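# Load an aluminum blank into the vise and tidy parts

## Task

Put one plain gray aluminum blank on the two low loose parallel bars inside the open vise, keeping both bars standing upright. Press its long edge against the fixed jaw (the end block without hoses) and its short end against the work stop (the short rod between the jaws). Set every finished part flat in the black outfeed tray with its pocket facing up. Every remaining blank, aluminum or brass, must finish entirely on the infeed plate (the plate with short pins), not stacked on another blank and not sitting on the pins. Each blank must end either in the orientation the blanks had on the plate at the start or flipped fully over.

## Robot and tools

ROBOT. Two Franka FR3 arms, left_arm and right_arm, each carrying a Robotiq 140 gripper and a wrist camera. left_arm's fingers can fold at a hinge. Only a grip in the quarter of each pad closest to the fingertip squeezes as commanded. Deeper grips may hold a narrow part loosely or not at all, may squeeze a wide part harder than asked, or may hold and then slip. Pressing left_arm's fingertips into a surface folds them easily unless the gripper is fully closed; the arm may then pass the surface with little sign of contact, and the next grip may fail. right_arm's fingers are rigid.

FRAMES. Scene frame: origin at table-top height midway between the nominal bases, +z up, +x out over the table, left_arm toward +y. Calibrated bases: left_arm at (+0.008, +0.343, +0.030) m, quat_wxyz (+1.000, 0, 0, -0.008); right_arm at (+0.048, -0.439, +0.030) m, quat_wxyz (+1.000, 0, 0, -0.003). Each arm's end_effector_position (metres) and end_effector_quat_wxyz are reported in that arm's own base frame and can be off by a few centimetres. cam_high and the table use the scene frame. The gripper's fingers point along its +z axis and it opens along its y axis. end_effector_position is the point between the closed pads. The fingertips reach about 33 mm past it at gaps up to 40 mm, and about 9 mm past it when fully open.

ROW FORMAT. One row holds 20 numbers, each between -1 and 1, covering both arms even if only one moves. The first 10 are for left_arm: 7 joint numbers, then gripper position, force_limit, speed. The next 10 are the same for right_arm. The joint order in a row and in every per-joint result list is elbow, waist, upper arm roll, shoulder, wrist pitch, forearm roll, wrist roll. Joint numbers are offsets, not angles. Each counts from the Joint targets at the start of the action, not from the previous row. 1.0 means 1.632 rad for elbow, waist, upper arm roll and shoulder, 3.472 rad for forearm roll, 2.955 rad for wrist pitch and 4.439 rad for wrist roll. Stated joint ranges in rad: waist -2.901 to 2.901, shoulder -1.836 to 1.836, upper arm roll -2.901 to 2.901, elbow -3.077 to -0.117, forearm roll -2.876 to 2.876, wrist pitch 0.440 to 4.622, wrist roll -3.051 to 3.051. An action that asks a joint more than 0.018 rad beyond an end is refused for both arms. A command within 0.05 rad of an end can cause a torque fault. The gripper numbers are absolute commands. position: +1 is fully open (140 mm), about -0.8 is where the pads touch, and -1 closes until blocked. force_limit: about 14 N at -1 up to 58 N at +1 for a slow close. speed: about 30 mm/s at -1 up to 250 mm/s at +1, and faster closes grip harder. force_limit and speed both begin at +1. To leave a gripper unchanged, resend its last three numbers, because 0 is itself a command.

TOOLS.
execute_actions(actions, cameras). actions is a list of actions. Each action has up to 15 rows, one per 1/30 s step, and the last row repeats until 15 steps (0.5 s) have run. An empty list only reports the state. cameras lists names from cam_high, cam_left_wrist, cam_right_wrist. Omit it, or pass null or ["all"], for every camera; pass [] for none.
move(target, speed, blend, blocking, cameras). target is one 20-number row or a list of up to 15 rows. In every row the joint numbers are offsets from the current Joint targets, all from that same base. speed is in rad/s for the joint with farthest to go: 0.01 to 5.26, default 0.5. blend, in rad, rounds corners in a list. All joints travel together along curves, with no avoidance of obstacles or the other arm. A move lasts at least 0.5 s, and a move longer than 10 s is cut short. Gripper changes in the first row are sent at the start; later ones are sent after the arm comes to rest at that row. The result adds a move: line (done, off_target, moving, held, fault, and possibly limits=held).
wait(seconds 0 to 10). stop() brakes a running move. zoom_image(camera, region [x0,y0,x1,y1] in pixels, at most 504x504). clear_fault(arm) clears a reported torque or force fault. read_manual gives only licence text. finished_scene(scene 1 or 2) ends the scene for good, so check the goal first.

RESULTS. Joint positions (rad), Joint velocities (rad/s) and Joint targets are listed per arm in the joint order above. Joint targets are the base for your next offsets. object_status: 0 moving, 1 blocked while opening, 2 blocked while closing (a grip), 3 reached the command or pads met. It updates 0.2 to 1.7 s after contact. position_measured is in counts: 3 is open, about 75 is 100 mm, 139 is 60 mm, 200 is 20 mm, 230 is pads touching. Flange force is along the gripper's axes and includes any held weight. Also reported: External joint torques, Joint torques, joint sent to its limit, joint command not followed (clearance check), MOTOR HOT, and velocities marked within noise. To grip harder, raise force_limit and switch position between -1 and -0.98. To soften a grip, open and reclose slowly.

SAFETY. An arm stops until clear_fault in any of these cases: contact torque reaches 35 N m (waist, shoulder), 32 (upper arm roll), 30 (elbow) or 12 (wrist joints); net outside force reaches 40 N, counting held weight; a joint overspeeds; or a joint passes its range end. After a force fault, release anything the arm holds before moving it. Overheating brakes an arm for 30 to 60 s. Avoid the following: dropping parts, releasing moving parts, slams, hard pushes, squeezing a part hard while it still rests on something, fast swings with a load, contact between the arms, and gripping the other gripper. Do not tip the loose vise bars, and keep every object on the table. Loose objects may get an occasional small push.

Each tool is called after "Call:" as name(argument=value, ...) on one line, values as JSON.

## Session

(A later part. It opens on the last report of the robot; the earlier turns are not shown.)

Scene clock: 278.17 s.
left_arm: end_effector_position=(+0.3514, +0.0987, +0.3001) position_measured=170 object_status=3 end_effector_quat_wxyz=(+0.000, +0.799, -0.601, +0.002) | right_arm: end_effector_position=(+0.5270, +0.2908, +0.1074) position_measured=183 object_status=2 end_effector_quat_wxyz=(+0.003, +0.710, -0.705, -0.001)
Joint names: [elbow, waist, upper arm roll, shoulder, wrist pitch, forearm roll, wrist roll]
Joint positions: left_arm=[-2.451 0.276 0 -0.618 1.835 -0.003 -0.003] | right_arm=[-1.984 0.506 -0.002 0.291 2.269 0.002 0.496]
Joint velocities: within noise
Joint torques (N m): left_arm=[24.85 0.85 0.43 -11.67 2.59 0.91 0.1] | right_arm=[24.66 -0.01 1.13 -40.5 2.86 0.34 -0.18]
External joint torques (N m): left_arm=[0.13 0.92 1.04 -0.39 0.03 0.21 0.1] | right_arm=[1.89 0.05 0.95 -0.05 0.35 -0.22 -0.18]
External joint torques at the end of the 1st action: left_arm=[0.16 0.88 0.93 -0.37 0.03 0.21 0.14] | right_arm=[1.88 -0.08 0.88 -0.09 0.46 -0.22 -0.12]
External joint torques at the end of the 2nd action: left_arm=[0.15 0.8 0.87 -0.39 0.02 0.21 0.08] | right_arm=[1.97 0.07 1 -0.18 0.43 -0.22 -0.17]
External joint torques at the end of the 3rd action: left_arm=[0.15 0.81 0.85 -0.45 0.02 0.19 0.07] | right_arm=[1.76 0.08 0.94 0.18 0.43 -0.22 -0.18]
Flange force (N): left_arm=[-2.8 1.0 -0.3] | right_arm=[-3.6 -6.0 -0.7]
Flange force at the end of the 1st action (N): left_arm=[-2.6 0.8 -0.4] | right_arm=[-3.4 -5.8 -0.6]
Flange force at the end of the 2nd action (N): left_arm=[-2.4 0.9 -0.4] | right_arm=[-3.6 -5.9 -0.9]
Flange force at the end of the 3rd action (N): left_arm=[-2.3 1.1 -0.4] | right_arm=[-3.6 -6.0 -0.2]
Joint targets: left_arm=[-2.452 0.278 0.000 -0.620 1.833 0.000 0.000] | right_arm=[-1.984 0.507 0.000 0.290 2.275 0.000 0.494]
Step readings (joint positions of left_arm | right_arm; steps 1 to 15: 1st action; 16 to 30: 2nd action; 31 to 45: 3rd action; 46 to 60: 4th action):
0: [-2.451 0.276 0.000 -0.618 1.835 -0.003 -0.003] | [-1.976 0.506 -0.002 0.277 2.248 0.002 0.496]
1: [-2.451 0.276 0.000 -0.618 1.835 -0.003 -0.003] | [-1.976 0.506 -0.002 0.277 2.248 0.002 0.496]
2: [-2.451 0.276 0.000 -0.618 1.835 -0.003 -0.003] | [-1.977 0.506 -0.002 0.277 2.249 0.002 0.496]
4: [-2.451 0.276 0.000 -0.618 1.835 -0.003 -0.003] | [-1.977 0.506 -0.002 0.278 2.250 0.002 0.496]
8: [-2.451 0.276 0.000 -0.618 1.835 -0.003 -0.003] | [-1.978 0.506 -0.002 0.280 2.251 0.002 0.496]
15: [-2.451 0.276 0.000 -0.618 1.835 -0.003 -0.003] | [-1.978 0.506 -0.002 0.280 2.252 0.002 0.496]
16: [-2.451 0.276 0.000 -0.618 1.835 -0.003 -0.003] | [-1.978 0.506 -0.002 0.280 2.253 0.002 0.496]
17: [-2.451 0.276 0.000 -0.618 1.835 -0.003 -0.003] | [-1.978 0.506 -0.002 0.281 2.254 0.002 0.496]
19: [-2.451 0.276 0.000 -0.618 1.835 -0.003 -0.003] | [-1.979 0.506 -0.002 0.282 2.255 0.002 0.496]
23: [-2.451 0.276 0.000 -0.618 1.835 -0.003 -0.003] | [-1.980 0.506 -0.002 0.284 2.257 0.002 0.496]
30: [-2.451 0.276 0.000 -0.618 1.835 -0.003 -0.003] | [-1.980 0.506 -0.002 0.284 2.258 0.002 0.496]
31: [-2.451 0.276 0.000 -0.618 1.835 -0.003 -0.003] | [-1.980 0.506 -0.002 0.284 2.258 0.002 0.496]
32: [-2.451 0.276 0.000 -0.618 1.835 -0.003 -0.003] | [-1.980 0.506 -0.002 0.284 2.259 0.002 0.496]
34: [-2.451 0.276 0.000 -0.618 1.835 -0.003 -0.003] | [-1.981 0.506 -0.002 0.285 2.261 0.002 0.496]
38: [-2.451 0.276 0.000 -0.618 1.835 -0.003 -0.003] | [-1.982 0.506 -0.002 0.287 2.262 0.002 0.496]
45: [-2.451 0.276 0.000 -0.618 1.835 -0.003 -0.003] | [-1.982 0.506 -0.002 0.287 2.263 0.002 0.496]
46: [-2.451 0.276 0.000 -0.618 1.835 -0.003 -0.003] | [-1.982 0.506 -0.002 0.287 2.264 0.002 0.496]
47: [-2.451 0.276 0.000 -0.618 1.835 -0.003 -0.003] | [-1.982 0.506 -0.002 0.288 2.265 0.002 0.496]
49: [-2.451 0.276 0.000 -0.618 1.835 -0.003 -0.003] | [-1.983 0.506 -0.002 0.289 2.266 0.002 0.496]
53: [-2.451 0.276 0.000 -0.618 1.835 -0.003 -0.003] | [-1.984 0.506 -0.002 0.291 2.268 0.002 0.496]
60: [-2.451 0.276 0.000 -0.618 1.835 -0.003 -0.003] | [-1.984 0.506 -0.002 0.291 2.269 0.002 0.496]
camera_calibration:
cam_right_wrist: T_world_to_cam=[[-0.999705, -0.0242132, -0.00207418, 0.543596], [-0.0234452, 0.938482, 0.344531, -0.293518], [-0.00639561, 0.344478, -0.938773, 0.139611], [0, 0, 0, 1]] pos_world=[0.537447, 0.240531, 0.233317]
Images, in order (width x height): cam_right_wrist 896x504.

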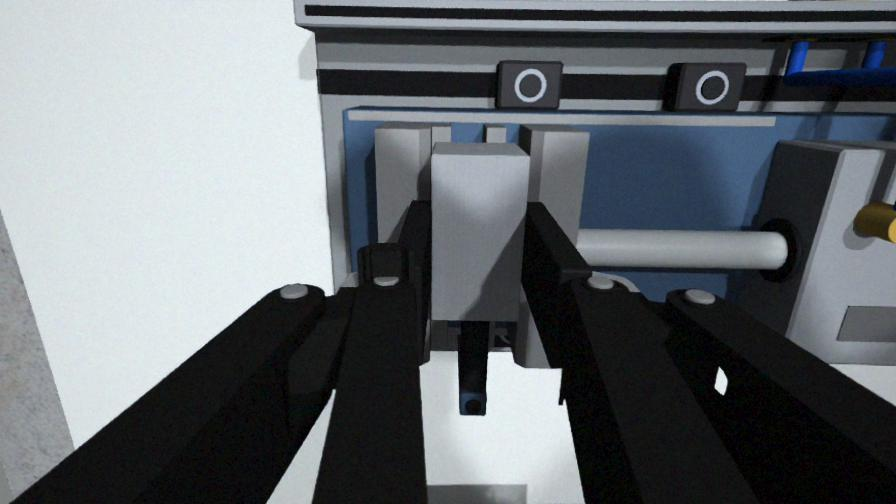

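Call:
execute_actions(actions=[[[0,0,0,0,0,0,0,-0.325,-1,-0.8,0.00298,0.00223,0,0.0020,-0.00053,0,0.00083,-1,-1,-1]],[[0,0,0,0,0,0,0,-0.325,-1,-0.8,0.00298,0.00223,0,0.0020,-0.00053,0,0.00083,-1,-1,-1]],[[0,0,0,0,0,0,0,-0.325,-1,-0.8,0.00298,0.00223,0,0.0020,-0.00053,0,0.00083,-1,-1,-1]],[[0,0,0,0,0,0,0,-0.325,-1,-0.8,0.00119,0.00089,0,0.0008,-0.00021,0,0.00033,-1,-1,-1]]], cameras=[])

Scene clock: 283.77 s.
left_arm: end_effector_position=(+0.3513, +0.0987, +0.3001) position_measured=170 object_status=3 end_effector_quat_wxyz=(+0.000, +0.799, -0.601, +0.002) | right_arm: end_effector_position=(+0.5271, +0.2996, +0.1066) position_measured=183 object_status=2 end_effector_quat_wxyz=(+0.001, +0.712, -0.703, -0.001)
Joint names: [elbow, waist, upper arm roll, shoulder, wrist pitch, forearm roll, wrist roll]
Joint positions: left_arm=[-2.452 0.276 0 -0.618 1.835 -0.003 -0.003] | right_arm=[-1.971 0.518 -0.002 0.302 2.269 0.002 0.503]
Joint velocities: within noise
Joint torques (N m): left_arm=[24.84 0.89 0.38 -11.62 2.59 0.92 0.13] | right_arm=[25.31 0.09 1.06 -40.74 2.64 0.34 0.13]
External joint torques (N m): left_arm=[0.09 0.88 0.87 -0.34 0.02 0.21 0.13] | right_arm=[2.59 0.08 0.8 -0.05 0.13 -0.23 0.13]
External joint torques at the end of the 1st action: left_arm=[0.12 0.88 0.99 -0.35 0.02 0.2 0.1] | right_arm=[2.72 0.17 0.94 0.04 0.12 -0.22 0.01]
External joint torques at the end of the 2nd action: left_arm=[0.14 0.89 0.93 -0.29 0.03 0.21 0.09] | right_arm=[2.62 0.25 0.92 -0.03 0.1 -0.22 0.16]
External joint torques at the end of the 3rd action: left_arm=[0.13 0.91 0.96 -0.47 0.03 0.22 0.08] | right_arm=[2.82 -0.08 0.7 0.25 0.09 -0.22 0.09]
Flange force (N): left_arm=[-2.5 0.9 -0.2] | right_arm=[-5.6 -8.5 -1.7]
Flange force at the end of the 1st action (N): left_arm=[-2.6 0.9 -0.3] | right_arm=[-5.9 -9.2 -1.7]
Flange force at the end of the 2nd action (N): left_arm=[-2.6 0.6 -0.3] | right_arm=[-5.9 -8.6 -1.7]
Flange force at the end of the 3rd action (N): left_arm=[-2.6 1.2 -0.3] | right_arm=[-6.2 -10.3 -1.5]
Joint targets: left_arm=[-2.452 0.278 0.000 -0.620 1.833 0.000 0.000] | right_arm=[-1.968 0.520 0.000 0.301 2.269 0.000 0.507]
Step readings (joint positions of left_arm | right_arm; steps 1 to 15: 1st action; 16 to 30: 2nd action; 31 to 45: 3rd action; 46 to 60: 4th action):
0: [-2.452 0.276 0.000 -0.618 1.835 -0.003 -0.003] | [-1.984 0.506 -0.002 0.291 2.269 0.002 0.496]
1: [-2.452 0.276 0.000 -0.618 1.835 -0.003 -0.003] | [-1.984 0.506 -0.002 0.291 2.269 0.002 0.496]
2: [-2.452 0.276 0.000 -0.618 1.835 -0.003 -0.003] | [-1.984 0.507 -0.002 0.291 2.269 0.002 0.496]
4: [-2.452 0.276 0.000 -0.618 1.835 -0.003 -0.003] | [-1.983 0.508 -0.002 0.293 2.269 0.002 0.496]
8: [-2.452 0.276 0.000 -0.618 1.835 -0.003 -0.003] | [-1.983 0.510 -0.002 0.294 2.269 0.002 0.496]
15: [-2.452 0.276 0.000 -0.618 1.835 -0.003 -0.003] | [-1.983 0.510 -0.002 0.294 2.269 0.002 0.496]
16: [-2.452 0.276 0.000 -0.618 1.835 -0.003 -0.003] | [-1.982 0.510 -0.002 0.294 2.269 0.002 0.496]
17: [-2.452 0.276 0.000 -0.618 1.835 -0.003 -0.003] | [-1.981 0.510 -0.002 0.295 2.269 0.002 0.496]
19: [-2.452 0.276 0.000 -0.618 1.835 -0.003 -0.003] | [-1.979 0.512 -0.002 0.296 2.269 0.002 0.497]
23: [-2.452 0.276 0.000 -0.618 1.835 -0.003 -0.003] | [-1.978 0.513 -0.002 0.297 2.269 0.002 0.497]
30: [-2.452 0.276 0.000 -0.618 1.835 -0.003 -0.003] | [-1.978 0.513 -0.002 0.297 2.269 0.002 0.498]
31: [-2.452 0.276 0.000 -0.618 1.835 -0.003 -0.003] | [-1.977 0.513 -0.002 0.297 2.269 0.002 0.498]
32: [-2.452 0.276 0.000 -0.618 1.835 -0.003 -0.003] | [-1.976 0.514 -0.002 0.298 2.269 0.002 0.498]
34: [-2.452 0.276 0.000 -0.618 1.835 -0.003 -0.003] | [-1.974 0.516 -0.002 0.299 2.269 0.002 0.499]
38: [-2.452 0.276 0.000 -0.618 1.835 -0.003 -0.003] | [-1.973 0.517 -0.002 0.300 2.269 0.002 0.500]
45: [-2.452 0.276 0.000 -0.618 1.835 -0.003 -0.003] | [-1.973 0.517 -0.002 0.300 2.269 0.002 0.501]
46: [-2.452 0.276 0.000 -0.618 1.835 -0.003 -0.003] | [-1.973 0.517 -0.002 0.300 2.269 0.002 0.501]
47: [-2.452 0.276 0.000 -0.618 1.835 -0.003 -0.003] | [-1.972 0.517 -0.002 0.301 2.269 0.002 0.501]
49: [-2.452 0.276 0.000 -0.618 1.835 -0.003 -0.003] | [-1.971 0.518 -0.002 0.301 2.269 0.002 0.502]
53: [-2.452 0.276 0.000 -0.618 1.835 -0.003 -0.003] | [-1.971 0.518 -0.002 0.301 2.269 0.002 0.502]
60: [-2.452 0.276 0.000 -0.618 1.835 -0.003 -0.003] | [-1.971 0.518 -0.002 0.301 2.269 0.002 0.503]
No camera images: "cameras" was empty.

Call:
execute_actions(actions=[[[0,0,0,0,0,0,0,-0.325,-1,-0.8,0.00119,0.00089,0,0.0008,-0.00021,0,0.00033,-1,-1,-1]],[[0,0,0,0,0,0,0,-0.325,-1,-0.8,0.00119,0.00089,0,0.0008,-0.00021,0,0.00033,-1,-1,-1]],[[0,0,0,0,0,0,0,-0.325,-1,-0.8,0.00119,0.00089,0,0.0008,-0.00021,0,0.00033,-1,-1,-1]],[[0,0,0,0,0,0,0,-0.325,-1,-0.8,0.00119,0.00089,0,0.0008,-0.00021,0,0.00033,-1,-1,-1]]], cameras=["cam_right_wrist"])

Call:
zoom_image(camera="cam_right_wrist", region=[390, 70, 570, 210])

Scene clock: 288.87 s.
left_arm: end_effector_position=(+0.3513, +0.0987, +0.3001) position_measured=170 object_status=3 end_effector_quat_wxyz=(+0.000, +0.799, -0.601, +0.002) | right_arm: end_effector_position=(+0.5277, +0.3040, +0.1068) position_measured=183 object_status=2 end_effector_quat_wxyz=(+0.000, +0.712, -0.703, +0.000)
Joint names: [elbow, waist, upper arm roll, shoulder, wrist pitch, forearm roll, wrist roll]
Joint positions: left_arm=[-2.452 0.276 0 -0.618 1.835 -0.003 -0.003] | right_arm=[-1.963 0.524 -0.002 0.307 2.269 0.001 0.509]
Joint velocities: within noise
Joint torques (N m): left_arm=[24.94 0.87 0.36 -11.58 2.59 0.91 0.11] | right_arm=[25.43 0.11 1.05 -40.85 2.49 0.35 0.13]
External joint torques (N m): left_arm=[0.22 0.91 0.91 -0.31 0.04 0.21 0.11] | right_arm=[2.68 0.15 0.84 0.01 -0.02 -0.21 0.13]
External joint torques at the end of the 1st action: left_arm=[0.13 0.85 0.98 -0.34 0.02 0.2 0.05] | right_arm=[2.49 0.06 0.83 0.17 0.11 -0.23 0.13]
External joint torques at the end of the 2nd action: left_arm=[0.21 0.88 1 -0.51 0.05 0.21 0.07] | right_arm=[2.8 -0.02 0.76 -0.22 0.13 -0.22 0.16]
External joint torques at the end of the 3rd action: left_arm=[0.18 0.94 1 -0.38 0.04 0.21 0.12] | right_arm=[2.55 0.14 0.83 0.35 0.01 -0.21 0.15]
Flange force (N): left_arm=[-2.6 0.5 -0.5] | right_arm=[-6.1 -9.1 -2.0]
Flange force at the end of the 1st action (N): left_arm=[-2.5 0.8 -0.3] | right_arm=[-5.8 -8.7 -1.3]
Flange force at the end of the 2nd action (N): left_arm=[-2.6 1.1 -0.5] | right_arm=[-5.8 -8.9 -2.0]
Flange force at the end of the 3rd action (N): left_arm=[-2.8 0.8 -0.4] | right_arm=[-6.3 -9.4 -1.3]
Joint targets: left_arm=[-2.452 0.278 0.000 -0.620 1.833 0.000 0.000] | right_arm=[-1.960 0.526 0.000 0.307 2.267 0.000 0.513]
Step readings (joint positions of left_arm | right_arm; steps 1 to 15: 1st action; 16 to 30: 2nd action; 31 to 45: 3rd action; 46 to 60: 4th action):
0: [-2.452 0.276 0.000 -0.618 1.835 -0.003 -0.003] | [-1.971 0.518 -0.002 0.302 2.269 0.002 0.503]
1: [-2.452 0.276 0.000 -0.618 1.835 -0.003 -0.003] | [-1.970 0.518 -0.002 0.302 2.269 0.002 0.503]
2: [-2.452 0.276 0.000 -0.618 1.835 -0.003 -0.003] | [-1.970 0.519 -0.002 0.302 2.269 0.002 0.504]
4: [-2.452 0.276 0.000 -0.618 1.835 -0.003 -0.003] | [-1.969 0.519 -0.002 0.302 2.269 0.002 0.504]
8: [-2.452 0.276 0.000 -0.618 1.835 -0.003 -0.003] | [-1.969 0.520 -0.002 0.303 2.269 0.002 0.504]
15: [-2.452 0.276 0.000 -0.618 1.835 -0.003 -0.003] | [-1.969 0.520 -0.002 0.303 2.269 0.002 0.504]
16: [-2.452 0.276 0.000 -0.618 1.835 -0.003 -0.003] | [-1.969 0.520 -0.002 0.303 2.269 0.002 0.505]
17: [-2.452 0.276 0.000 -0.618 1.835 -0.003 -0.003] | [-1.968 0.520 -0.002 0.303 2.269 0.002 0.505]
19: [-2.452 0.276 0.000 -0.618 1.835 -0.003 -0.003] | [-1.968 0.521 -0.002 0.304 2.269 0.002 0.505]
23: [-2.452 0.276 0.000 -0.618 1.835 -0.003 -0.003] | [-1.967 0.521 -0.002 0.304 2.269 0.001 0.505]
30: [-2.452 0.276 0.000 -0.618 1.835 -0.003 -0.003] | [-1.967 0.521 -0.002 0.304 2.269 0.001 0.506]
31: [-2.452 0.276 0.000 -0.618 1.835 -0.003 -0.003] | [-1.967 0.521 -0.002 0.304 2.269 0.001 0.506]
32: [-2.452 0.276 0.000 -0.618 1.835 -0.003 -0.003] | [-1.966 0.521 -0.002 0.305 2.269 0.001 0.506]
34: [-2.452 0.276 0.000 -0.618 1.835 -0.003 -0.003] | [-1.966 0.522 -0.002 0.305 2.269 0.001 0.506]
38: [-2.452 0.276 0.000 -0.618 1.835 -0.003 -0.003] | [-1.965 0.523 -0.002 0.305 2.269 0.001 0.507]
45: [-2.452 0.276 0.000 -0.618 1.835 -0.003 -0.003] | [-1.965 0.523 -0.002 0.305 2.269 0.001 0.507]
46: [-2.452 0.276 0.000 -0.618 1.835 -0.003 -0.003] | [-1.965 0.523 -0.002 0.305 2.269 0.001 0.507]
47: [-2.452 0.276 0.000 -0.618 1.835 -0.003 -0.003] | [-1.964 0.523 -0.002 0.306 2.269 0.001 0.508]
49: [-2.452 0.276 0.000 -0.618 1.835 -0.003 -0.003] | [-1.964 0.524 -0.002 0.306 2.269 0.001 0.508]
53: [-2.452 0.276 0.000 -0.618 1.835 -0.003 -0.003] | [-1.963 0.524 -0.002 0.307 2.269 0.001 0.508]
60: [-2.452 0.276 0.000 -0.618 1.835 -0.003 -0.003] | [-1.963 0.524 -0.002 0.307 2.269 0.001 0.509]
camera_calibration:
cam_right_wrist: T_world_to_cam=[[-0.999531, -0.0298451, -0.00683429, 0.546667], [-0.0303621, 0.93741, 0.346901, -0.301956], [-0.00394676, 0.346946, -0.937877, 0.132362], [0, 0, 0, 1]] pos_world=[0.537765, 0.253449, 0.232624]
Images, in order (width x height): cam_right_wrist 896x504.

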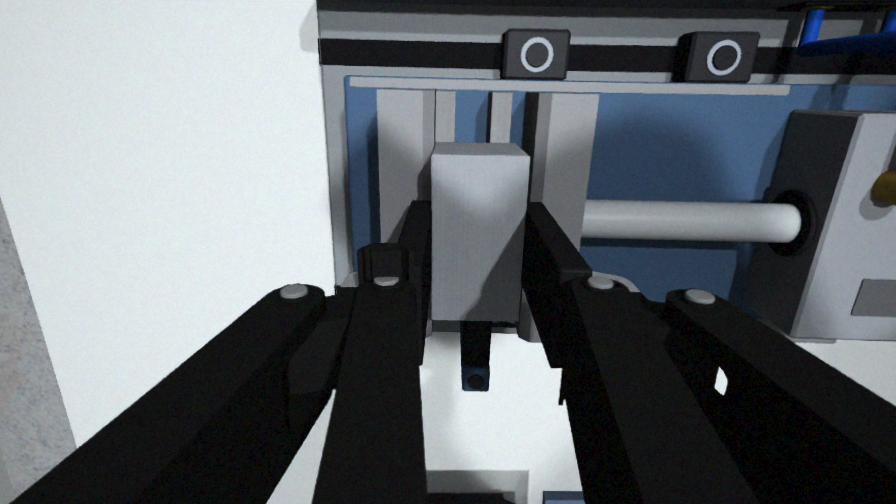

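Scaled by 2.800 from the camera's 896x504 image, which has a finer 1280x720 frame.

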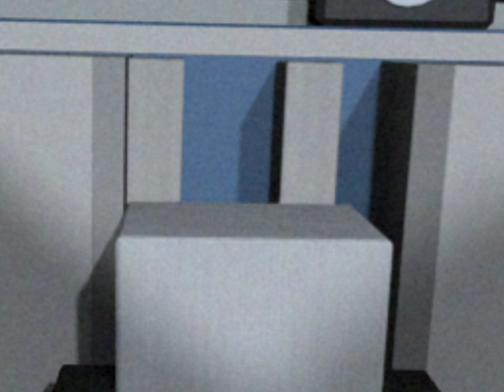

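Call:
execute_actions(actions=[[[0,0,0,0,0,0,0,-0.325,-1,-0.8,0.00087,0.00096,0,0.00058,-0.00015,0,0.00036,-1,-1,-1]],[[0,0,0,0,0,0,0,-0.325,-1,-0.8,0.00087,0.00096,0,0.00058,-0.00015,0,0.00036,-1,-1,-1]],[[0,0,0,0,0,0,0,-0.325,-1,-0.8,0.00087,0.00096,0,0.00058,-0.00015,0,0.00036,-1,-1,-1]]], cameras=[])

Scene clock: 294.20 s.
left_arm: end_effector_position=(+0.3513, +0.0987, +0.3001) position_measured=170 object_status=3 end_effector_quat_wxyz=(+0.000, +0.799, -0.601, +0.002) | right_arm: end_effector_position=(+0.5276, +0.3052, +0.1069) position_measured=183 object_status=2 end_effector_quat_wxyz=(+0.001, +0.711, -0.703, +0.000)
Joint names: [elbow, waist, upper arm roll, shoulder, wrist pitch, forearm roll, wrist roll]
Joint positions: left_arm=[-2.452 0.276 0 -0.618 1.835 -0.003 -0.003] | right_arm=[-1.959 0.526 -0.002 0.309 2.267 0 0.514]
Joint velocities: within noise
Joint torques (N m): left_arm=[24.85 0.88 0.39 -11.59 2.6 0.92 0.08] | right_arm=[25.61 1.83 2.54 -40.55 2.72 0.77 0.1]
External joint torques (N m): left_arm=[0.12 0.88 0.91 -0.3 0.05 0.21 0.08] | right_arm=[2.85 1.99 2.44 0.42 0.22 0.2 0.1]
External joint torques at the end of the 1st action: left_arm=[0.17 0.9 0.95 -0.44 0.05 0.22 0.11] | right_arm=[2.57 0.16 0.82 0.02 -0.07 -0.21 0.09]
External joint torques at the end of the 2nd action: left_arm=[0.22 0.83 0.93 -0.51 0.04 0.21 0.09] | right_arm=[2.79 1.13 1.7 0.11 0.08 -0.06 0.13]
Flange force (N): left_arm=[-2.5 0.7 -0.2] | right_arm=[-9.3 -9.0 -1.0]
Flange force at the end of the 1st action (N): left_arm=[-2.6 1.0 -0.4] | right_arm=[-5.9 -8.8 -2.0]
Flange force at the end of the 2nd action (N): left_arm=[-2.5 1.1 -0.5] | right_arm=[-7.8 -8.9 -1.7]
Joint targets: left_arm=[-2.452 0.278 0.000 -0.620 1.833 0.000 0.000] | right_arm=[-1.956 0.530 0.000 0.309 2.266 0.000 0.517]
Step readings (joint positions of left_arm | right_arm; steps 1 to 15: 1st action; 16 to 30: 2nd action; 31 to 45: 3rd action):
0: [-2.452 0.276 0.000 -0.618 1.835 -0.003 -0.003] | [-1.963 0.524 -0.002 0.307 2.269 0.001 0.509]
1: [-2.452 0.276 0.000 -0.618 1.835 -0.003 -0.003] | [-1.963 0.524 -0.002 0.307 2.269 0.001 0.509]
2: [-2.452 0.276 0.000 -0.618 1.835 -0.003 -0.003] | [-1.962 0.524 -0.002 0.307 2.269 0.001 0.509]
4: [-2.452 0.276 0.000 -0.618 1.835 -0.003 -0.003] | [-1.962 0.525 -0.002 0.307 2.269 0.001 0.510]
8: [-2.452 0.276 0.000 -0.618 1.835 -0.003 -0.003] | [-1.962 0.526 -0.002 0.308 2.269 0.001 0.510]
15: [-2.452 0.276 0.000 -0.618 1.835 -0.003 -0.003] | [-1.962 0.526 -0.002 0.308 2.269 0.001 0.510]
16: [-2.452 0.276 0.000 -0.618 1.835 -0.003 -0.003] | [-1.962 0.526 -0.002 0.308 2.269 0.001 0.510]
17: [-2.452 0.276 0.000 -0.618 1.835 -0.003 -0.003] | [-1.961 0.526 -0.002 0.308 2.269 0.001 0.511]
19: [-2.452 0.276 0.000 -0.618 1.835 -0.003 -0.003] | [-1.961 0.526 -0.002 0.308 2.269 0.001 0.511]
23: [-2.452 0.276 0.000 -0.618 1.835 -0.003 -0.003] | [-1.961 0.526 -0.002 0.308 2.268 0.001 0.512]
30: [-2.452 0.276 0.000 -0.618 1.835 -0.003 -0.003] | [-1.960 0.526 -0.002 0.308 2.268 0.001 0.512]
31: [-2.452 0.276 0.000 -0.618 1.835 -0.003 -0.003] | [-1.960 0.526 -0.002 0.308 2.268 0.001 0.512]
32: [-2.452 0.276 0.000 -0.618 1.835 -0.003 -0.003] | [-1.960 0.526 -0.002 0.309 2.268 0.001 0.512]
34: [-2.452 0.276 0.000 -0.618 1.835 -0.003 -0.003] | [-1.960 0.526 -0.002 0.309 2.267 0.000 0.513]
38: [-2.452 0.276 0.000 -0.618 1.835 -0.003 -0.003] | [-1.959 0.526 -0.002 0.309 2.267 0.000 0.513]
45: [-2.452 0.276 0.000 -0.618 1.835 -0.003 -0.003] | [-1.959 0.526 -0.002 0.309 2.267 0.000 0.514]
No camera images: "cameras" was empty.

Call:
execute_actions(actions=[[[0,0,0,0,0,0,0,-0.325,-1,-0.8,0.00160,-0.00037,0,0.00109,-0.00029,0,-0.00013,-1,-1,-1]],[[0,0,0,0,0,0,0,-0.325,-1,-0.8,0.00107,-0.00025,0,0.00073,-0.0002,0,-0.00009,-1,-1,-1]],[[0,0,0,0,0,0,0,-0.325,-1,-0.8,0.00107,-0.00025,0,0.00073,-0.0002,0,-0.00009,-1,-1,-1]]], cameras=["cam_right_wrist"])

Call:
zoom_image(camera="cam_right_wrist", region=[390, 70, 570, 210])

Scene clock: 298.00 s.
left_arm: end_effector_position=(+0.3513, +0.0987, +0.3001) position_measured=170 object_status=3 end_effector_quat_wxyz=(+0.000, +0.799, -0.601, +0.002) | right_arm: end_effector_position=(+0.5279, +0.3053, +0.1063) position_measured=183 object_status=2 end_effector_quat_wxyz=(+0.002, +0.711, -0.703, +0.000)
Joint names: [elbow, waist, upper arm roll, shoulder, wrist pitch, forearm roll, wrist roll]
Joint positions: left_arm=[-2.452 0.276 0 -0.618 1.835 -0.003 -0.003] | right_arm=[-1.954 0.526 -0.002 0.313 2.262 0 0.514]
Joint velocities: within noise
Joint torques (N m): left_arm=[24.88 0.82 0.35 -11.61 2.61 0.91 0.11] | right_arm=[25.86 1.24 2.59 -40.74 3.03 0.84 0.03]
External joint torques (N m): left_arm=[0.14 0.85 0.9 -0.38 0.04 0.2 0.11] | right_arm=[3.21 1.23 2.34 0.19 0.55 0.28 0.02]
External joint torques at the end of the 1st action: left_arm=[0.24 0.85 0.89 -0.43 0.05 0.22 0.11] | right_arm=[2.91 1.35 2.32 0.59 0.32 0.23 0.04]
External joint torques at the end of the 2nd action: left_arm=[0.22 0.84 0.93 -0.47 0.06 0.2 0.12] | right_arm=[3.23 1.06 2.17 0.27 0.46 0.21 0.07]
Flange force (N): left_arm=[-2.5 0.9 -0.3] | right_arm=[-8.6 -10.0 -0.9]
Flange force at the end of the 1st action (N): left_arm=[-2.5 0.8 -0.6] | right_arm=[-8.8 -10.0 -0.6]
Flange force at the end of the 2nd action (N): left_arm=[-2.6 1.0 -0.5] | right_arm=[-8.7 -10.4 -1.0]
Joint targets: left_arm=[-2.452 0.278 0.000 -0.620 1.833 0.000 0.000] | right_arm=[-1.950 0.529 0.000 0.314 2.264 0.000 0.516]
Step readings (joint positions of left_arm | right_arm; steps 1 to 15: 1st action; 16 to 30: 2nd action; 31 to 45: 3rd action):
0: [-2.452 0.276 0.000 -0.618 1.835 -0.003 -0.003] | [-1.959 0.526 -0.002 0.309 2.266 0.000 0.514]
1: [-2.452 0.276 0.000 -0.618 1.835 -0.003 -0.003] | [-1.959 0.526 -0.002 0.309 2.266 0.000 0.514]
2: [-2.452 0.276 0.000 -0.618 1.835 -0.003 -0.003] | [-1.958 0.526 -0.002 0.310 2.266 0.000 0.514]
4: [-2.452 0.276 0.000 -0.618 1.835 -0.003 -0.003] | [-1.958 0.526 -0.002 0.310 2.265 0.000 0.514]
8: [-2.452 0.276 0.000 -0.618 1.835 -0.003 -0.003] | [-1.957 0.526 -0.002 0.311 2.265 0.000 0.514]
15: [-2.452 0.276 0.000 -0.618 1.835 -0.003 -0.003] | [-1.957 0.526 -0.002 0.311 2.265 0.000 0.514]
16: [-2.452 0.276 0.000 -0.618 1.835 -0.003 -0.003] | [-1.957 0.526 -0.002 0.311 2.264 0.000 0.514]
17: [-2.452 0.276 0.000 -0.618 1.835 -0.003 -0.003] | [-1.956 0.526 -0.002 0.311 2.264 0.000 0.514]
19: [-2.452 0.276 0.000 -0.618 1.835 -0.003 -0.003] | [-1.956 0.526 -0.002 0.312 2.264 0.000 0.514]
23: [-2.452 0.276 0.000 -0.618 1.835 -0.003 -0.003] | [-1.955 0.526 -0.002 0.312 2.263 0.000 0.514]
30: [-2.452 0.276 0.000 -0.618 1.835 -0.003 -0.003] | [-1.955 0.526 -0.002 0.312 2.263 0.000 0.514]
31: [-2.452 0.276 0.000 -0.618 1.835 -0.003 -0.003] | [-1.955 0.526 -0.002 0.312 2.263 0.000 0.514]
32: [-2.452 0.276 0.000 -0.618 1.835 -0.003 -0.003] | [-1.955 0.526 -0.002 0.312 2.263 0.000 0.514]
34: [-2.452 0.276 0.000 -0.618 1.835 -0.003 -0.003] | [-1.954 0.526 -0.002 0.313 2.263 0.000 0.514]
38: [-2.452 0.276 0.000 -0.618 1.835 -0.003 -0.003] | [-1.954 0.526 -0.002 0.313 2.262 0.000 0.514]
45: [-2.452 0.276 0.000 -0.618 1.835 -0.003 -0.003] | [-1.954 0.526 -0.002 0.313 2.262 0.000 0.514]
camera_calibration:
cam_right_wrist: T_world_to_cam=[[-0.999601, -0.0280082, -0.00362247, 0.54612], [-0.0275467, 0.938677, 0.343696, -0.304462], [-0.00622599, 0.343659, -0.939074, 0.133743], [0, 0, 0, 1]] pos_world=[0.538348, 0.255125, 0.232215]
Images, in order (width x height): cam_right_wrist 896x504.

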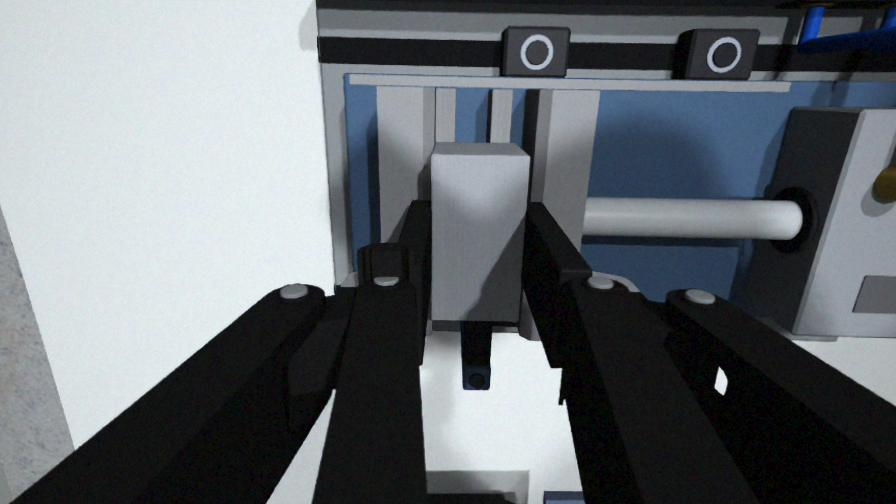

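Scaled by 2.800 from the camera's 896x504 image, which has a finer 1280x720 frame.

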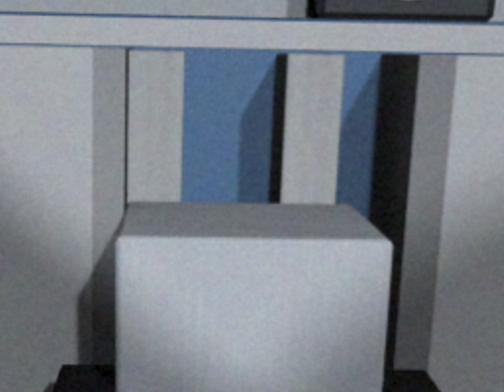

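Call:
execute_actions(actions=[[[0,0,0,0,0,0,0,-0.325,-1,-0.8,0.00160,-0.00037,0,0.00109,-0.00029,0,-0.00013,-1,-1,-1]],[[0,0,0,0,0,0,0,-0.325,-1,-0.8,0.00160,-0.00037,0,0.00109,-0.00029,0,-0.00013,-1,-1,-1]]], cameras=[])

Scene clock: 302.30 s.
left_arm: end_effector_position=(+0.3513, +0.0987, +0.3001) position_measured=170 object_status=3 end_effector_quat_wxyz=(+0.000, +0.799, -0.601, +0.002) | right_arm: end_effector_position=(+0.5283, +0.3054, +0.1059) position_measured=183 object_status=2 end_effector_quat_wxyz=(+0.004, +0.711, -0.703, +0.000)
Joint names: [elbow, waist, upper arm roll, shoulder, wrist pitch, forearm roll, wrist roll]
Joint positions: left_arm=[-2.452 0.276 0 -0.618 1.835 -0.003 -0.003] | right_arm=[-1.949 0.526 -0.002 0.317 2.258 -0.001 0.514]
Joint velocities: within noise
Joint torques (N m): left_arm=[24.89 0.89 0.38 -11.57 2.61 0.93 0.11] | right_arm=[26.21 1.13 2.65 -40.83 3.31 0.88 -0.08]
External joint torques (N m): left_arm=[0.16 0.94 0.96 -0.35 0.05 0.22 0.11] | right_arm=[3.5 1.2 2.46 0.28 0.82 0.31 -0.08]
External joint torques at the end of the 1st action: left_arm=[0.11 0.92 0.98 -0.32 0.05 0.22 0.11] | right_arm=[3.53 1.4 2.51 0.19 0.65 0.29 -0.02]
Flange force (N): left_arm=[-2.7 0.7 -0.3] | right_arm=[-9.0 -11.0 -0.5]
Flange force at the end of the 1st action (N): left_arm=[-2.7 0.8 -0.2] | right_arm=[-9.4 -10.9 -1.0]
Joint targets: left_arm=[-2.452 0.278 0.000 -0.620 1.833 0.000 0.000] | right_arm=[-1.944 0.528 0.000 0.317 2.262 0.000 0.515]
Step readings (joint positions of left_arm | right_arm; steps 1 to 15: 1st action; 16 to 30: 2nd action):
0: [-2.452 0.276 0.000 -0.618 1.835 -0.003 -0.003] | [-1.953 0.526 -0.002 0.313 2.262 0.000 0.514]
1: [-2.452 0.276 0.000 -0.618 1.835 -0.003 -0.003] | [-1.953 0.526 -0.002 0.313 2.262 0.000 0.514]
2: [-2.452 0.276 0.000 -0.618 1.835 -0.003 -0.003] | [-1.953 0.526 -0.002 0.314 2.261 0.000 0.514]
4: [-2.452 0.276 0.000 -0.618 1.835 -0.003 -0.003] | [-1.952 0.526 -0.002 0.315 2.261 0.000 0.514]
8: [-2.452 0.276 0.000 -0.618 1.835 -0.003 -0.003] | [-1.952 0.526 -0.002 0.315 2.261 0.000 0.514]
15: [-2.452 0.276 0.000 -0.618 1.835 -0.003 -0.003] | [-1.951 0.526 -0.002 0.315 2.260 0.000 0.514]
16: [-2.452 0.276 0.000 -0.618 1.835 -0.003 -0.003] | [-1.951 0.526 -0.002 0.315 2.260 0.000 0.514]
17: [-2.452 0.276 0.000 -0.618 1.835 -0.003 -0.003] | [-1.951 0.526 -0.002 0.316 2.260 -0.001 0.514]
19: [-2.452 0.276 0.000 -0.618 1.835 -0.003 -0.003] | [-1.950 0.526 -0.002 0.316 2.259 -0.001 0.514]
23: [-2.452 0.276 0.000 -0.618 1.835 -0.003 -0.003] | [-1.949 0.526 -0.002 0.317 2.259 -0.001 0.514]
30: [-2.452 0.276 0.000 -0.618 1.835 -0.003 -0.003] | [-1.949 0.526 -0.002 0.317 2.258 -0.001 0.514]
No camera images: "cameras" was empty.

Call:
execute_actions(actions=[[[0,0,0,0,0,0,0,-0.325,-1,-0.8,-0.00048,0,0,0.00086,0.00074,0,0,-1,-1,-1]],[[0,0,0,0,0,0,0,-0.325,-1,-0.8,-0.00048,0,0,0.00086,0.00074,0,0,-1,-1,-1]],[[0,0,0,0,0,0,0,-0.325,-1,-0.8,-0.00048,0,0,0.00086,0.00074,0,0,-1,-1,-1]]], cameras=[])

Scene clock: 308.97 s.
left_arm: end_effector_position=(+0.3513, +0.0987, +0.3000) position_measured=170 object_status=3 end_effector_quat_wxyz=(+0.000, +0.799, -0.601, +0.002) | right_arm: end_effector_position=(+0.5283, +0.3054, +0.1046) position_measured=183 object_status=2 end_effector_quat_wxyz=(+0.004, +0.711, -0.703, -0.001)
Joint names: [elbow, waist, upper arm roll, shoulder, wrist pitch, forearm roll, wrist roll]
Joint positions: left_arm=[-2.452 0.276 0 -0.618 1.835 -0.003 -0.003] | right_arm=[-1.948 0.526 -0.002 0.319 2.259 -0.001 0.514]
Joint velocities: within noise
Joint torques (N m): left_arm=[24.91 0.81 0.37 -11.6 2.62 0.91 0.13] | right_arm=[24.86 0.69 2.02 -40.03 3.36 0.87 0]
External joint torques (N m): left_arm=[0.15 0.8 0.87 -0.31 0.06 0.2 0.13] | right_arm=[2.07 0.67 1.75 1.34 0.87 0.3 0]
External joint torques at the end of the 1st action: left_arm=[0.21 0.86 0.97 -0.37 0.06 0.21 0.13] | right_arm=[2.55 -0.13 0.96 0.09 0.36 0.03 -0.05]
External joint torques at the end of the 2nd action: left_arm=[0.23 0.87 0.88 -0.33 0.05 0.2 0.08] | right_arm=[2.33 0.66 1.77 0.51 0.61 0.32 -0.01]
Flange force (N): left_arm=[-2.4 0.6 -0.3] | right_arm=[-6.8 -8.8 2.2]
Flange force at the end of the 1st action (N): left_arm=[-2.7 0.7 -0.4] | right_arm=[-5.2 -8.8 -1.0]
Flange force at the end of the 2nd action (N): left_arm=[-2.4 0.5 -0.5] | right_arm=[-6.4 -8.0 0.3]
Joint targets: left_arm=[-2.452 0.278 0.000 -0.620 1.833 0.000 0.000] | right_arm=[-1.947 0.528 0.000 0.321 2.268 0.000 0.515]
Step readings (joint positions of left_arm | right_arm; steps 1 to 15: 1st action; 16 to 30: 2nd action; 31 to 45: 3rd action):
0: [-2.452 0.276 0.000 -0.618 1.835 -0.003 -0.003] | [-1.949 0.526 -0.002 0.317 2.258 -0.001 0.514]
1: [-2.452 0.276 0.000 -0.618 1.835 -0.003 -0.003] | [-1.949 0.526 -0.002 0.317 2.258 -0.001 0.514]
2: [-2.452 0.276 0.000 -0.618 1.835 -0.003 -0.003] | [-1.949 0.526 -0.002 0.317 2.258 -0.001 0.514]
4: [-2.452 0.276 0.000 -0.618 1.835 -0.003 -0.003] | [-1.948 0.526 -0.002 0.317 2.258 -0.001 0.514]
8: [-2.452 0.276 0.000 -0.618 1.835 -0.003 -0.003] | [-1.948 0.526 -0.002 0.319 2.258 -0.001 0.514]
15: [-2.452 0.276 0.000 -0.618 1.835 -0.003 -0.003] | [-1.948 0.526 -0.002 0.319 2.258 -0.001 0.514]
16: [-2.452 0.276 0.000 -0.618 1.835 -0.003 -0.003] | [-1.948 0.526 -0.002 0.319 2.258 -0.001 0.514]
17: [-2.452 0.276 0.000 -0.618 1.835 -0.003 -0.003] | [-1.948 0.526 -0.002 0.319 2.259 -0.001 0.514]
19: [-2.452 0.276 0.000 -0.618 1.835 -0.003 -0.003] | [-1.948 0.526 -0.002 0.319 2.259 -0.001 0.514]
23: [-2.452 0.276 0.000 -0.618 1.835 -0.003 -0.003] | [-1.948 0.526 -0.002 0.319 2.259 -0.001 0.514]
30: [-2.452 0.276 0.000 -0.618 1.835 -0.003 -0.003] | [-1.948 0.526 -0.002 0.319 2.259 -0.001 0.514]
31: [-2.452 0.276 0.000 -0.618 1.835 -0.003 -0.003] | [-1.948 0.526 -0.002 0.319 2.259 -0.001 0.514]
32: [-2.452 0.276 0.000 -0.618 1.835 -0.003 -0.003] | [-1.948 0.526 -0.002 0.319 2.259 -0.001 0.514]
34: [-2.452 0.276 0.000 -0.618 1.835 -0.003 -0.003] | [-1.948 0.526 -0.002 0.319 2.259 -0.001 0.514]
38: [-2.452 0.276 0.000 -0.618 1.835 -0.003 -0.003] | [-1.948 0.526 -0.002 0.319 2.259 -0.001 0.514]
45: [-2.452 0.276 0.000 -0.618 1.835 -0.003 -0.003] | [-1.948 0.526 -0.002 0.319 2.259 -0.001 0.514]
No camera images: "cameras" was empty.

Call:
execute_actions(actions=[[[0,0,0,0,0,0,0,-0.325,-1,-0.8,0.00083,0.00062,0,0.00056,-0.00015,0,0.00023,-1,-1,-1]],[[0,0,0,0,0,0,0,-0.325,-1,-0.8,0.00214,-0.00049,0,0.00145,-0.00039,0,-0.00018,-1,-1,-1]],[[0,0,0,0,0,0,0,-0.325,-1,-0.8,0.00120,0.00050,0,0.0008,-0.00021,0,0.00015,-1,-1,-1]]], cameras=["cam_right_wrist"])

Call:
zoom_image(camera="cam_right_wrist", region=[390, 70, 570, 210])

Scene clock: 316.77 s.
left_arm: end_effector_position=(+0.3513, +0.0987, +0.3000) position_measured=170 object_status=3 end_effector_quat_wxyz=(+0.000, +0.799, -0.601, +0.002) | right_arm: end_effector_position=(+0.5285, +0.3055, +0.1046) position_measured=183 object_status=2 end_effector_quat_wxyz=(+0.005, +0.711, -0.703, -0.001)
Joint names: [elbow, waist, upper arm roll, shoulder, wrist pitch, forearm roll, wrist roll]
Joint positions: left_arm=[-2.452 0.276 0 -0.618 1.835 -0.003 -0.003] | right_arm=[-1.944 0.526 -0.002 0.322 2.255 -0.001 0.514]
Joint velocities: within noise
Joint torques (N m): left_arm=[24.89 0.84 0.36 -11.58 2.61 0.91 0.11] | right_arm=[26.16 1.34 2.68 -38.56 4.32 0.87 -0.02]
External joint torques (N m): left_arm=[0.17 0.86 0.88 -0.34 0.05 0.2 0.11] | right_arm=[3.28 1.32 2.41 2.92 1.81 0.3 -0.02]
External joint torques at the end of the 1st action: left_arm=[0.22 0.86 0.9 -0.42 0.05 0.21 0.1] | right_arm=[2.41 1.15 2.19 1.94 1.11 0.3 0.03]
External joint torques at the end of the 2nd action: left_arm=[0.14 0.81 0.94 -0.45 0.05 0.21 0.08] | right_arm=[3.15 1.31 2.53 2.61 1.65 0.28 -0.01]
Flange force (N): left_arm=[-2.5 0.7 -0.3] | right_arm=[-11.7 -15.2 5.5]
Flange force at the end of the 1st action (N): left_arm=[-2.5 0.8 -0.5] | right_arm=[-8.9 -10.7 3.3]
Flange force at the end of the 2nd action (N): left_arm=[-2.5 1.1 -0.3] | right_arm=[-11.1 -14.2 4.8]
Joint targets: left_arm=[-2.452 0.278 0.000 -0.620 1.833 0.000 0.000] | right_arm=[-1.940 0.529 0.000 0.326 2.266 0.000 0.516]
Step readings (joint positions of left_arm | right_arm; steps 1 to 15: 1st action; 16 to 30: 2nd action; 31 to 45: 3rd action):
0: [-2.452 0.276 0.000 -0.618 1.835 -0.003 -0.003] | [-1.948 0.526 -0.002 0.319 2.259 -0.001 0.514]
1: [-2.452 0.276 0.000 -0.618 1.835 -0.003 -0.003] | [-1.948 0.526 -0.002 0.319 2.259 -0.001 0.514]
2: [-2.452 0.276 0.000 -0.618 1.835 -0.003 -0.003] | [-1.948 0.526 -0.002 0.319 2.259 -0.001 0.514]
4: [-2.452 0.276 0.000 -0.618 1.835 -0.003 -0.003] | [-1.948 0.526 -0.002 0.319 2.259 -0.001 0.514]
8: [-2.452 0.276 0.000 -0.618 1.835 -0.003 -0.003] | [-1.948 0.526 -0.002 0.319 2.259 -0.001 0.514]
15: [-2.452 0.276 0.000 -0.618 1.835 -0.003 -0.003] | [-1.948 0.526 -0.002 0.319 2.259 -0.001 0.514]
16: [-2.452 0.276 0.000 -0.618 1.835 -0.003 -0.003] | [-1.948 0.526 -0.002 0.320 2.259 -0.001 0.514]
17: [-2.452 0.276 0.000 -0.618 1.835 -0.003 -0.003] | [-1.948 0.526 -0.002 0.320 2.259 -0.001 0.514]
19: [-2.452 0.276 0.000 -0.618 1.835 -0.003 -0.003] | [-1.947 0.526 -0.002 0.320 2.258 -0.001 0.514]
23: [-2.452 0.276 0.000 -0.618 1.835 -0.003 -0.003] | [-1.946 0.526 -0.002 0.321 2.257 -0.001 0.514]
30: [-2.452 0.276 0.000 -0.618 1.835 -0.003 -0.003] | [-1.946 0.526 -0.002 0.321 2.257 -0.001 0.514]
31: [-2.452 0.276 0.000 -0.618 1.835 -0.003 -0.003] | [-1.946 0.526 -0.002 0.321 2.257 -0.001 0.514]
32: [-2.452 0.276 0.000 -0.618 1.835 -0.003 -0.003] | [-1.946 0.526 -0.002 0.321 2.256 -0.001 0.514]
34: [-2.452 0.276 0.000 -0.618 1.835 -0.003 -0.003] | [-1.945 0.526 -0.002 0.321 2.256 -0.001 0.514]
38: [-2.452 0.276 0.000 -0.618 1.835 -0.003 -0.003] | [-1.945 0.526 -0.002 0.321 2.255 -0.001 0.514]
45: [-2.452 0.276 0.000 -0.618 1.835 -0.003 -0.003] | [-1.944 0.526 -0.002 0.322 2.255 -0.001 0.514]
camera_calibration:
cam_right_wrist: T_world_to_cam=[[-0.999608, -0.0279576, 0.00168767, 0.546061], [-0.0257098, 0.939806, 0.340739, -0.305017], [-0.0111123, 0.340561, -0.940157, 0.135719], [0, 0, 0, 1]] pos_world=[0.539513, 0.255703, 0.230607]
Images, in order (width x height): cam_right_wrist 896x504.

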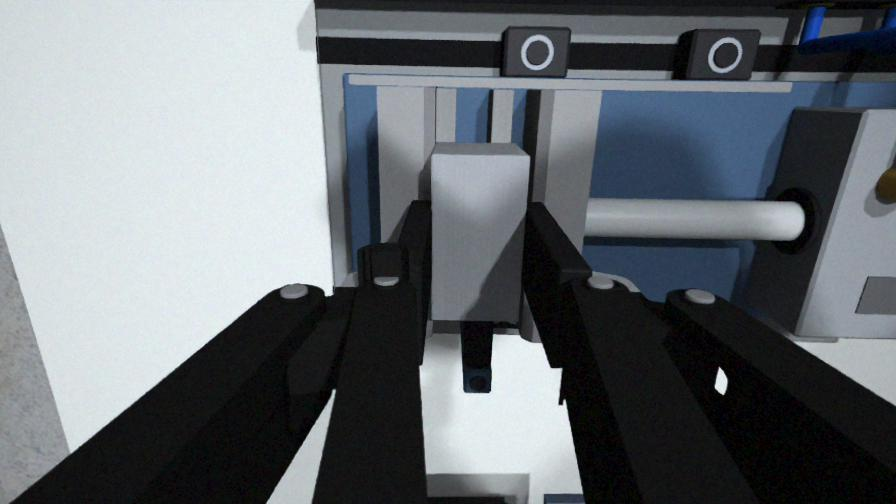

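Scaled by 2.800 from the camera's 896x504 image, which has a finer 1280x720 frame.

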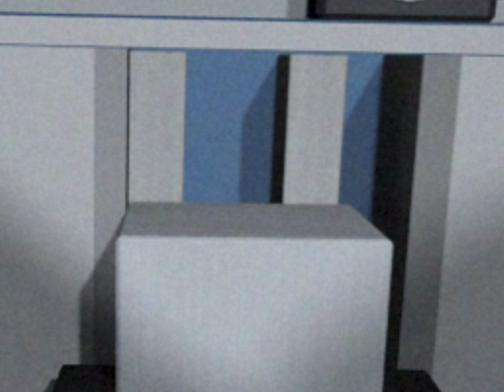

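Call:
move(target=[0,0,0,0,0,0,0,-0.325,-1,-0.8,0,0,0,0,0,0,0,-0.2,-1,-1], cameras=["cam_right_wrist"])

Call:
zoom_image(camera="cam_right_wrist", region=[390, 70, 570, 210])

Call:
zoom_image(camera="cam_right_wrist", region=[390, 250, 570, 410])

Scene clock: 320.77 s.
left_arm: end_effector_position=(+0.3513, +0.0987, +0.3000) position_measured=170 object_status=3 end_effector_quat_wxyz=(+0.000, +0.799, -0.601, +0.002) | right_arm: end_effector_position=(+0.5307, +0.3073, +0.1047) position_measured=154 object_status=0 end_effector_quat_wxyz=(+0.002, +0.711, -0.703, +0.000)
Joint names: [elbow, waist, upper arm roll, shoulder, wrist pitch, forearm roll, wrist roll]
Joint positions: left_arm=[-2.452 0.276 0 -0.618 1.835 -0.003 -0.003] | right_arm=[-1.942 0.527 -0.002 0.324 2.262 -0.001 0.514]
Joint velocities: within noise
Joint torques (N m): left_arm=[24.83 0.83 0.39 -11.61 2.61 0.91 0.1] | right_arm=[24.54 0.09 1.16 -40.32 2.71 0.6 -0.01]
External joint torques (N m): left_arm=[0.1 0.89 0.96 -0.34 0.05 0.21 0.1] | right_arm=[1.74 0.1 0.9 1.19 0.21 0.03 -0.01]
Flange force (N): left_arm=[-2.6 0.9 -0.2] | right_arm=[-5.5 -8.5 0.9]
Joint targets: left_arm=[-2.452 0.278 0.000 -0.620 1.833 0.000 0.000] | right_arm=[-1.940 0.529 0.000 0.326 2.266 0.000 0.516]
move: done
camera_calibration:
cam_right_wrist: T_world_to_cam=[[-0.999578, -0.0287541, -0.0042077, 0.549186], [-0.0284483, 0.938655, 0.343681, -0.305218], [-0.00593266, 0.343656, -0.939077, 0.131413], [0, 0, 0, 1]] pos_world=[0.54105, 0.257125, 0.230615]
Images, in order (width x height): cam_right_wrist 896x504.

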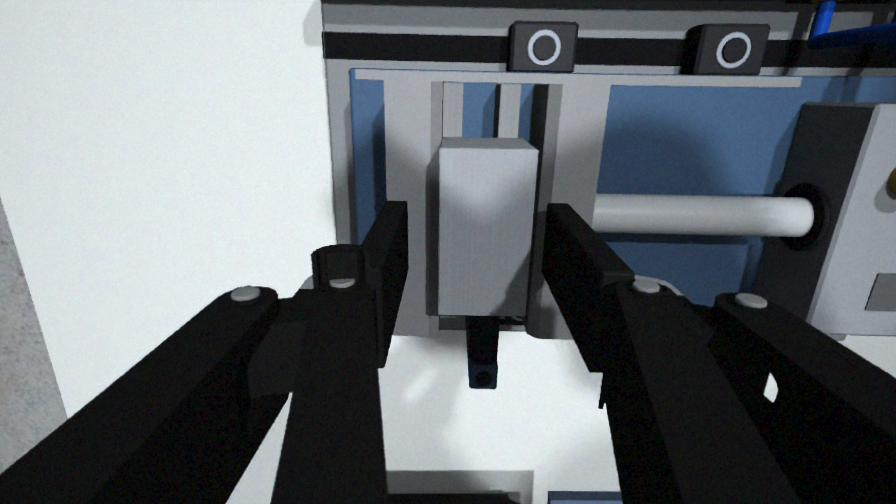

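Scaled by 2.800 from the camera's 896x504 image, which has a finer 1280x720 frame.

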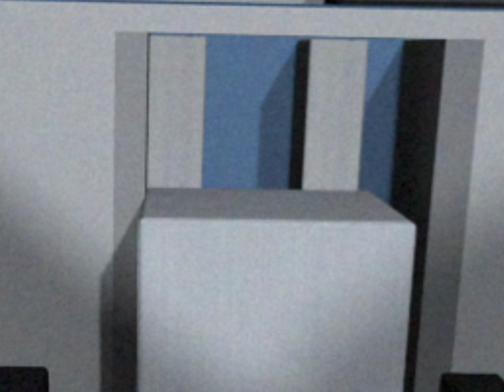

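Scaled by 2.800 from the camera's 896x504 image, which has a finer 1280x720 frame.

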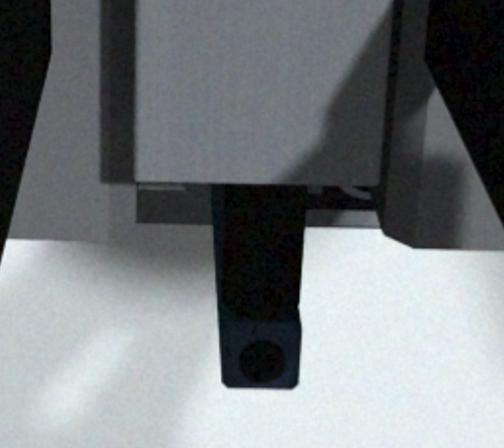

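Call:
move(target=[[0,0,0,0,0,0,0,-0.325,-1,-0.8,0.0191,0,0,-0.0346,-0.0296,0,0,-0.2,-1,-1],[0,0,0,0,0,0,0,-0.325,-1,-0.8,-0.0374,0.0088,0,-0.1040,-0.0368,0,-0.3491,0.429,-1,-0.5]], speed=[0.1,0.8])

Call:
zoom_image(camera="cam_right_wrist", region=[310, 60, 470, 200])

Call:
zoom_image(camera="cam_right_wrist", region=[430, 60, 590, 200])

Call:
zoom_image(camera="cam_high", region=[330, 190, 450, 330])

Scene clock: 334.90 s.
left_arm: end_effector_position=(+0.3513, +0.0987, +0.3000) position_measured=170 object_status=3 end_effector_quat_wxyz=(+0.000, +0.799, -0.601, +0.002) | right_arm: end_effector_position=(+0.5029, +0.3010, +0.1704) position_measured=75 object_status=0 end_effector_quat_wxyz=(-0.001, +1.000, +0.000, +0.002)
Joint names: [elbow, waist, upper arm roll, shoulder, wrist pitch, forearm roll, wrist roll]
Joint positions: left_arm=[-2.452 0.276 0 -0.619 1.835 -0.003 -0.003] | right_arm=[-1.999 0.542 -0.002 0.157 2.162 -0.001 -1.031]
Joint velocities: within noise
Joint torques (N m): left_arm=[24.9 0.85 0.34 -11.55 2.61 0.92 0.08] | right_arm=[25 0.07 1.02 -37.13 2.38 0.7 -0.25]
External joint torques (N m): left_arm=[0.16 0.86 0.87 -0.32 0.05 0.21 0.07] | right_arm=[0.98 0.15 0.96 0.36 -0.3 0.02 -0.25]
Flange force (N): left_arm=[-2.4 0.6 -0.3] | right_arm=[4.2 -3.0 -1.5]
Joint targets: left_arm=[-2.452 0.278 0.000 -0.620 1.833 0.000 0.000] | right_arm=[-2.001 0.543 0.000 0.156 2.157 0.000 -1.034]
move: done
camera_calibration:
cam_left_wrist: T_world_to_cam=[[-0.961254, -0.275662, -0.000900303, 0.372098], [-0.259944, 0.905348, 0.335819, -0.0906942], [-0.0917573, 0.323041, -0.941926, 0.425866], [0, 0, 0, 1]] pos_world=[0.373182, 0.0471106, 0.431927]
cam_right_wrist: T_world_to_cam=[[0.0171164, -0.999812, -0.00914882, 0.303301], [-0.939401, -0.0192143, 0.34228, 0.423977], [-0.342392, 0.0027358, -0.939553, 0.466984], [0, 0, 0, 1]] pos_world=[0.552985, 0.310112, 0.296412]

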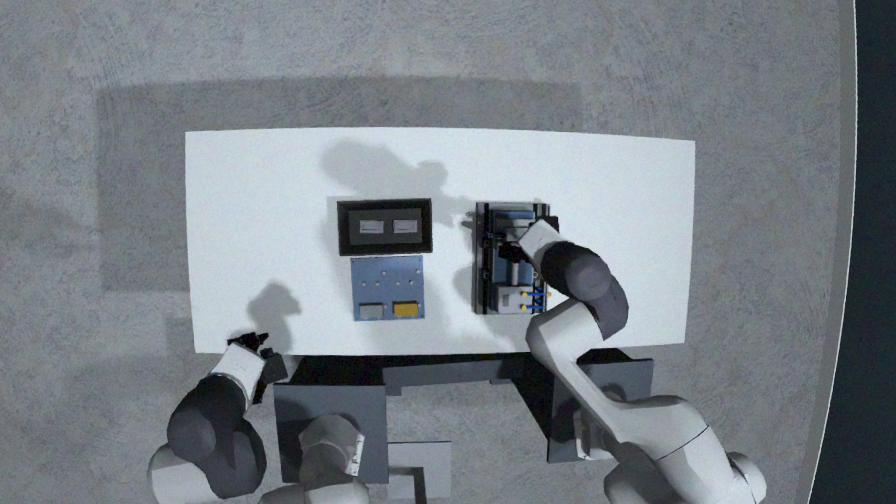

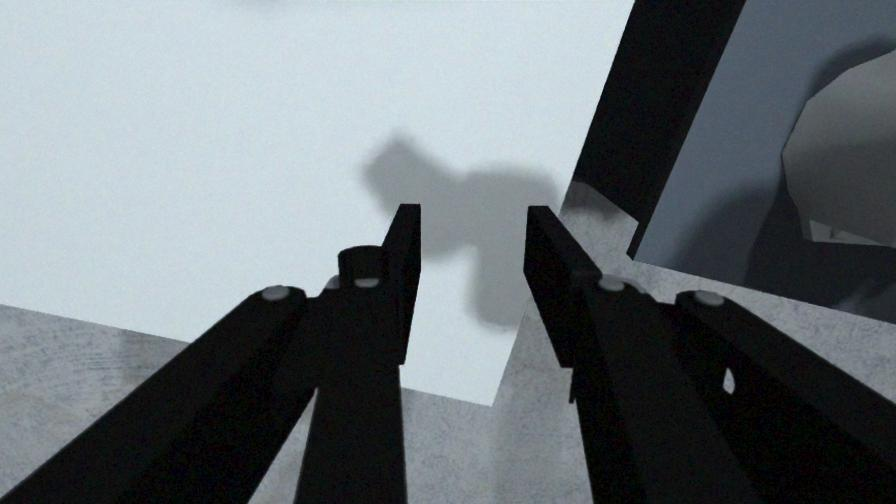

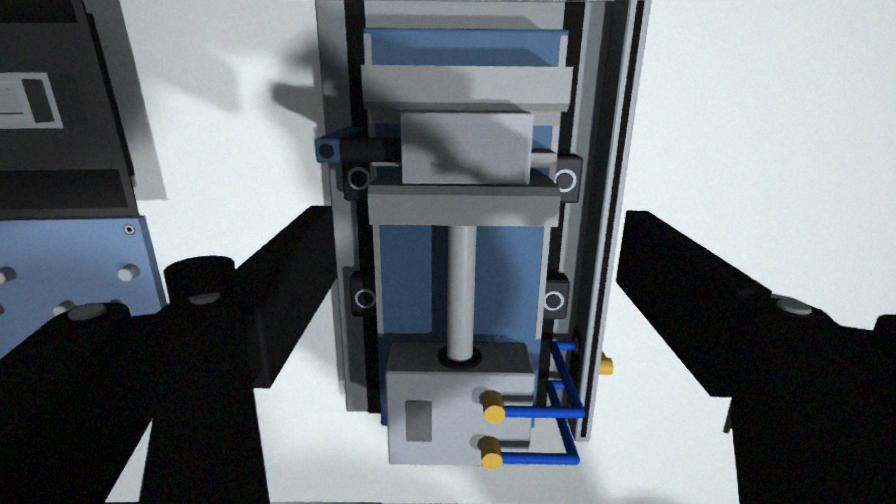

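Scaled by 3.150 from the camera's 896x504 image, which has a finer 1280x720 frame.

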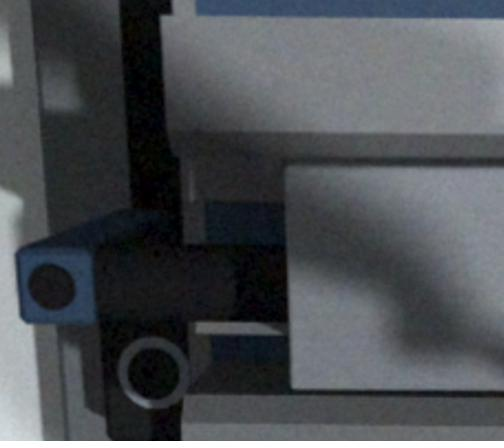

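Scaled by 3.150 from the camera's 896x504 image, which has a finer 1280x720 frame.

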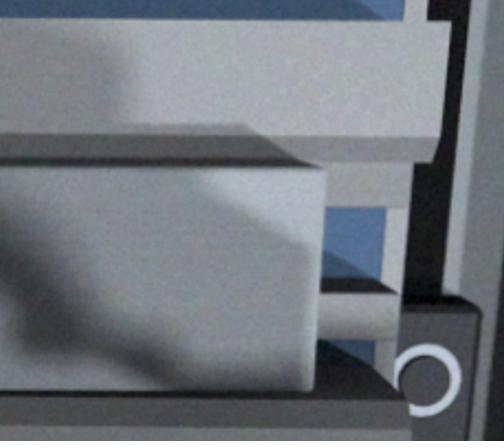

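Scaled by 3.600 from the camera's 896x504 image, which has a finer 1280x720 frame.

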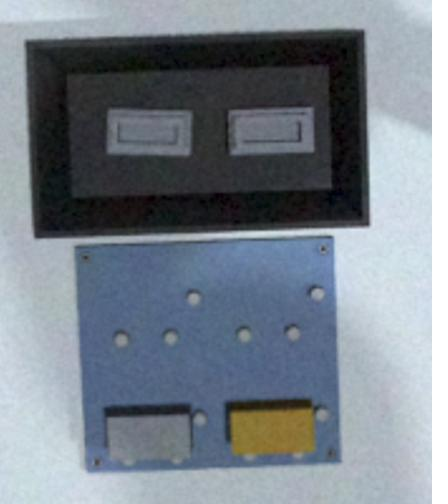

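Call:
zoom_image(camera="cam_right_wrist", region=[395, 95, 465, 135])

Call:
zoom_image(camera="cam_right_wrist", region=[475, 95, 545, 135])

Scaled by 7.200 from the camera's 896x504 image, which has a finer 1280x720 frame.

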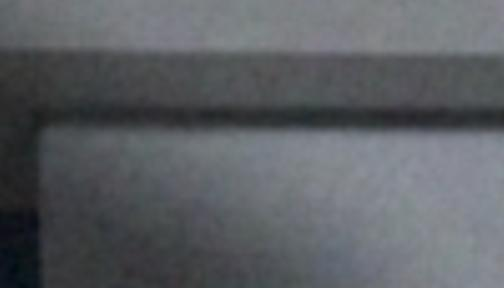

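Scaled by 7.200 from the camera's 896x504 image, which has a finer 1280x720 frame.

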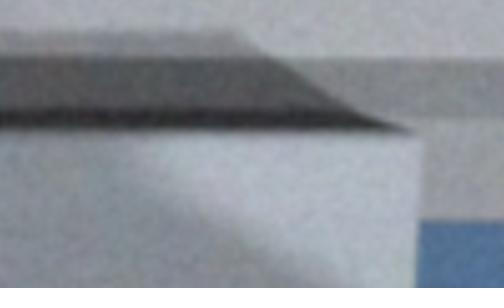

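Call:
finished_scene(scene=2)

The scene is finished: the task was done.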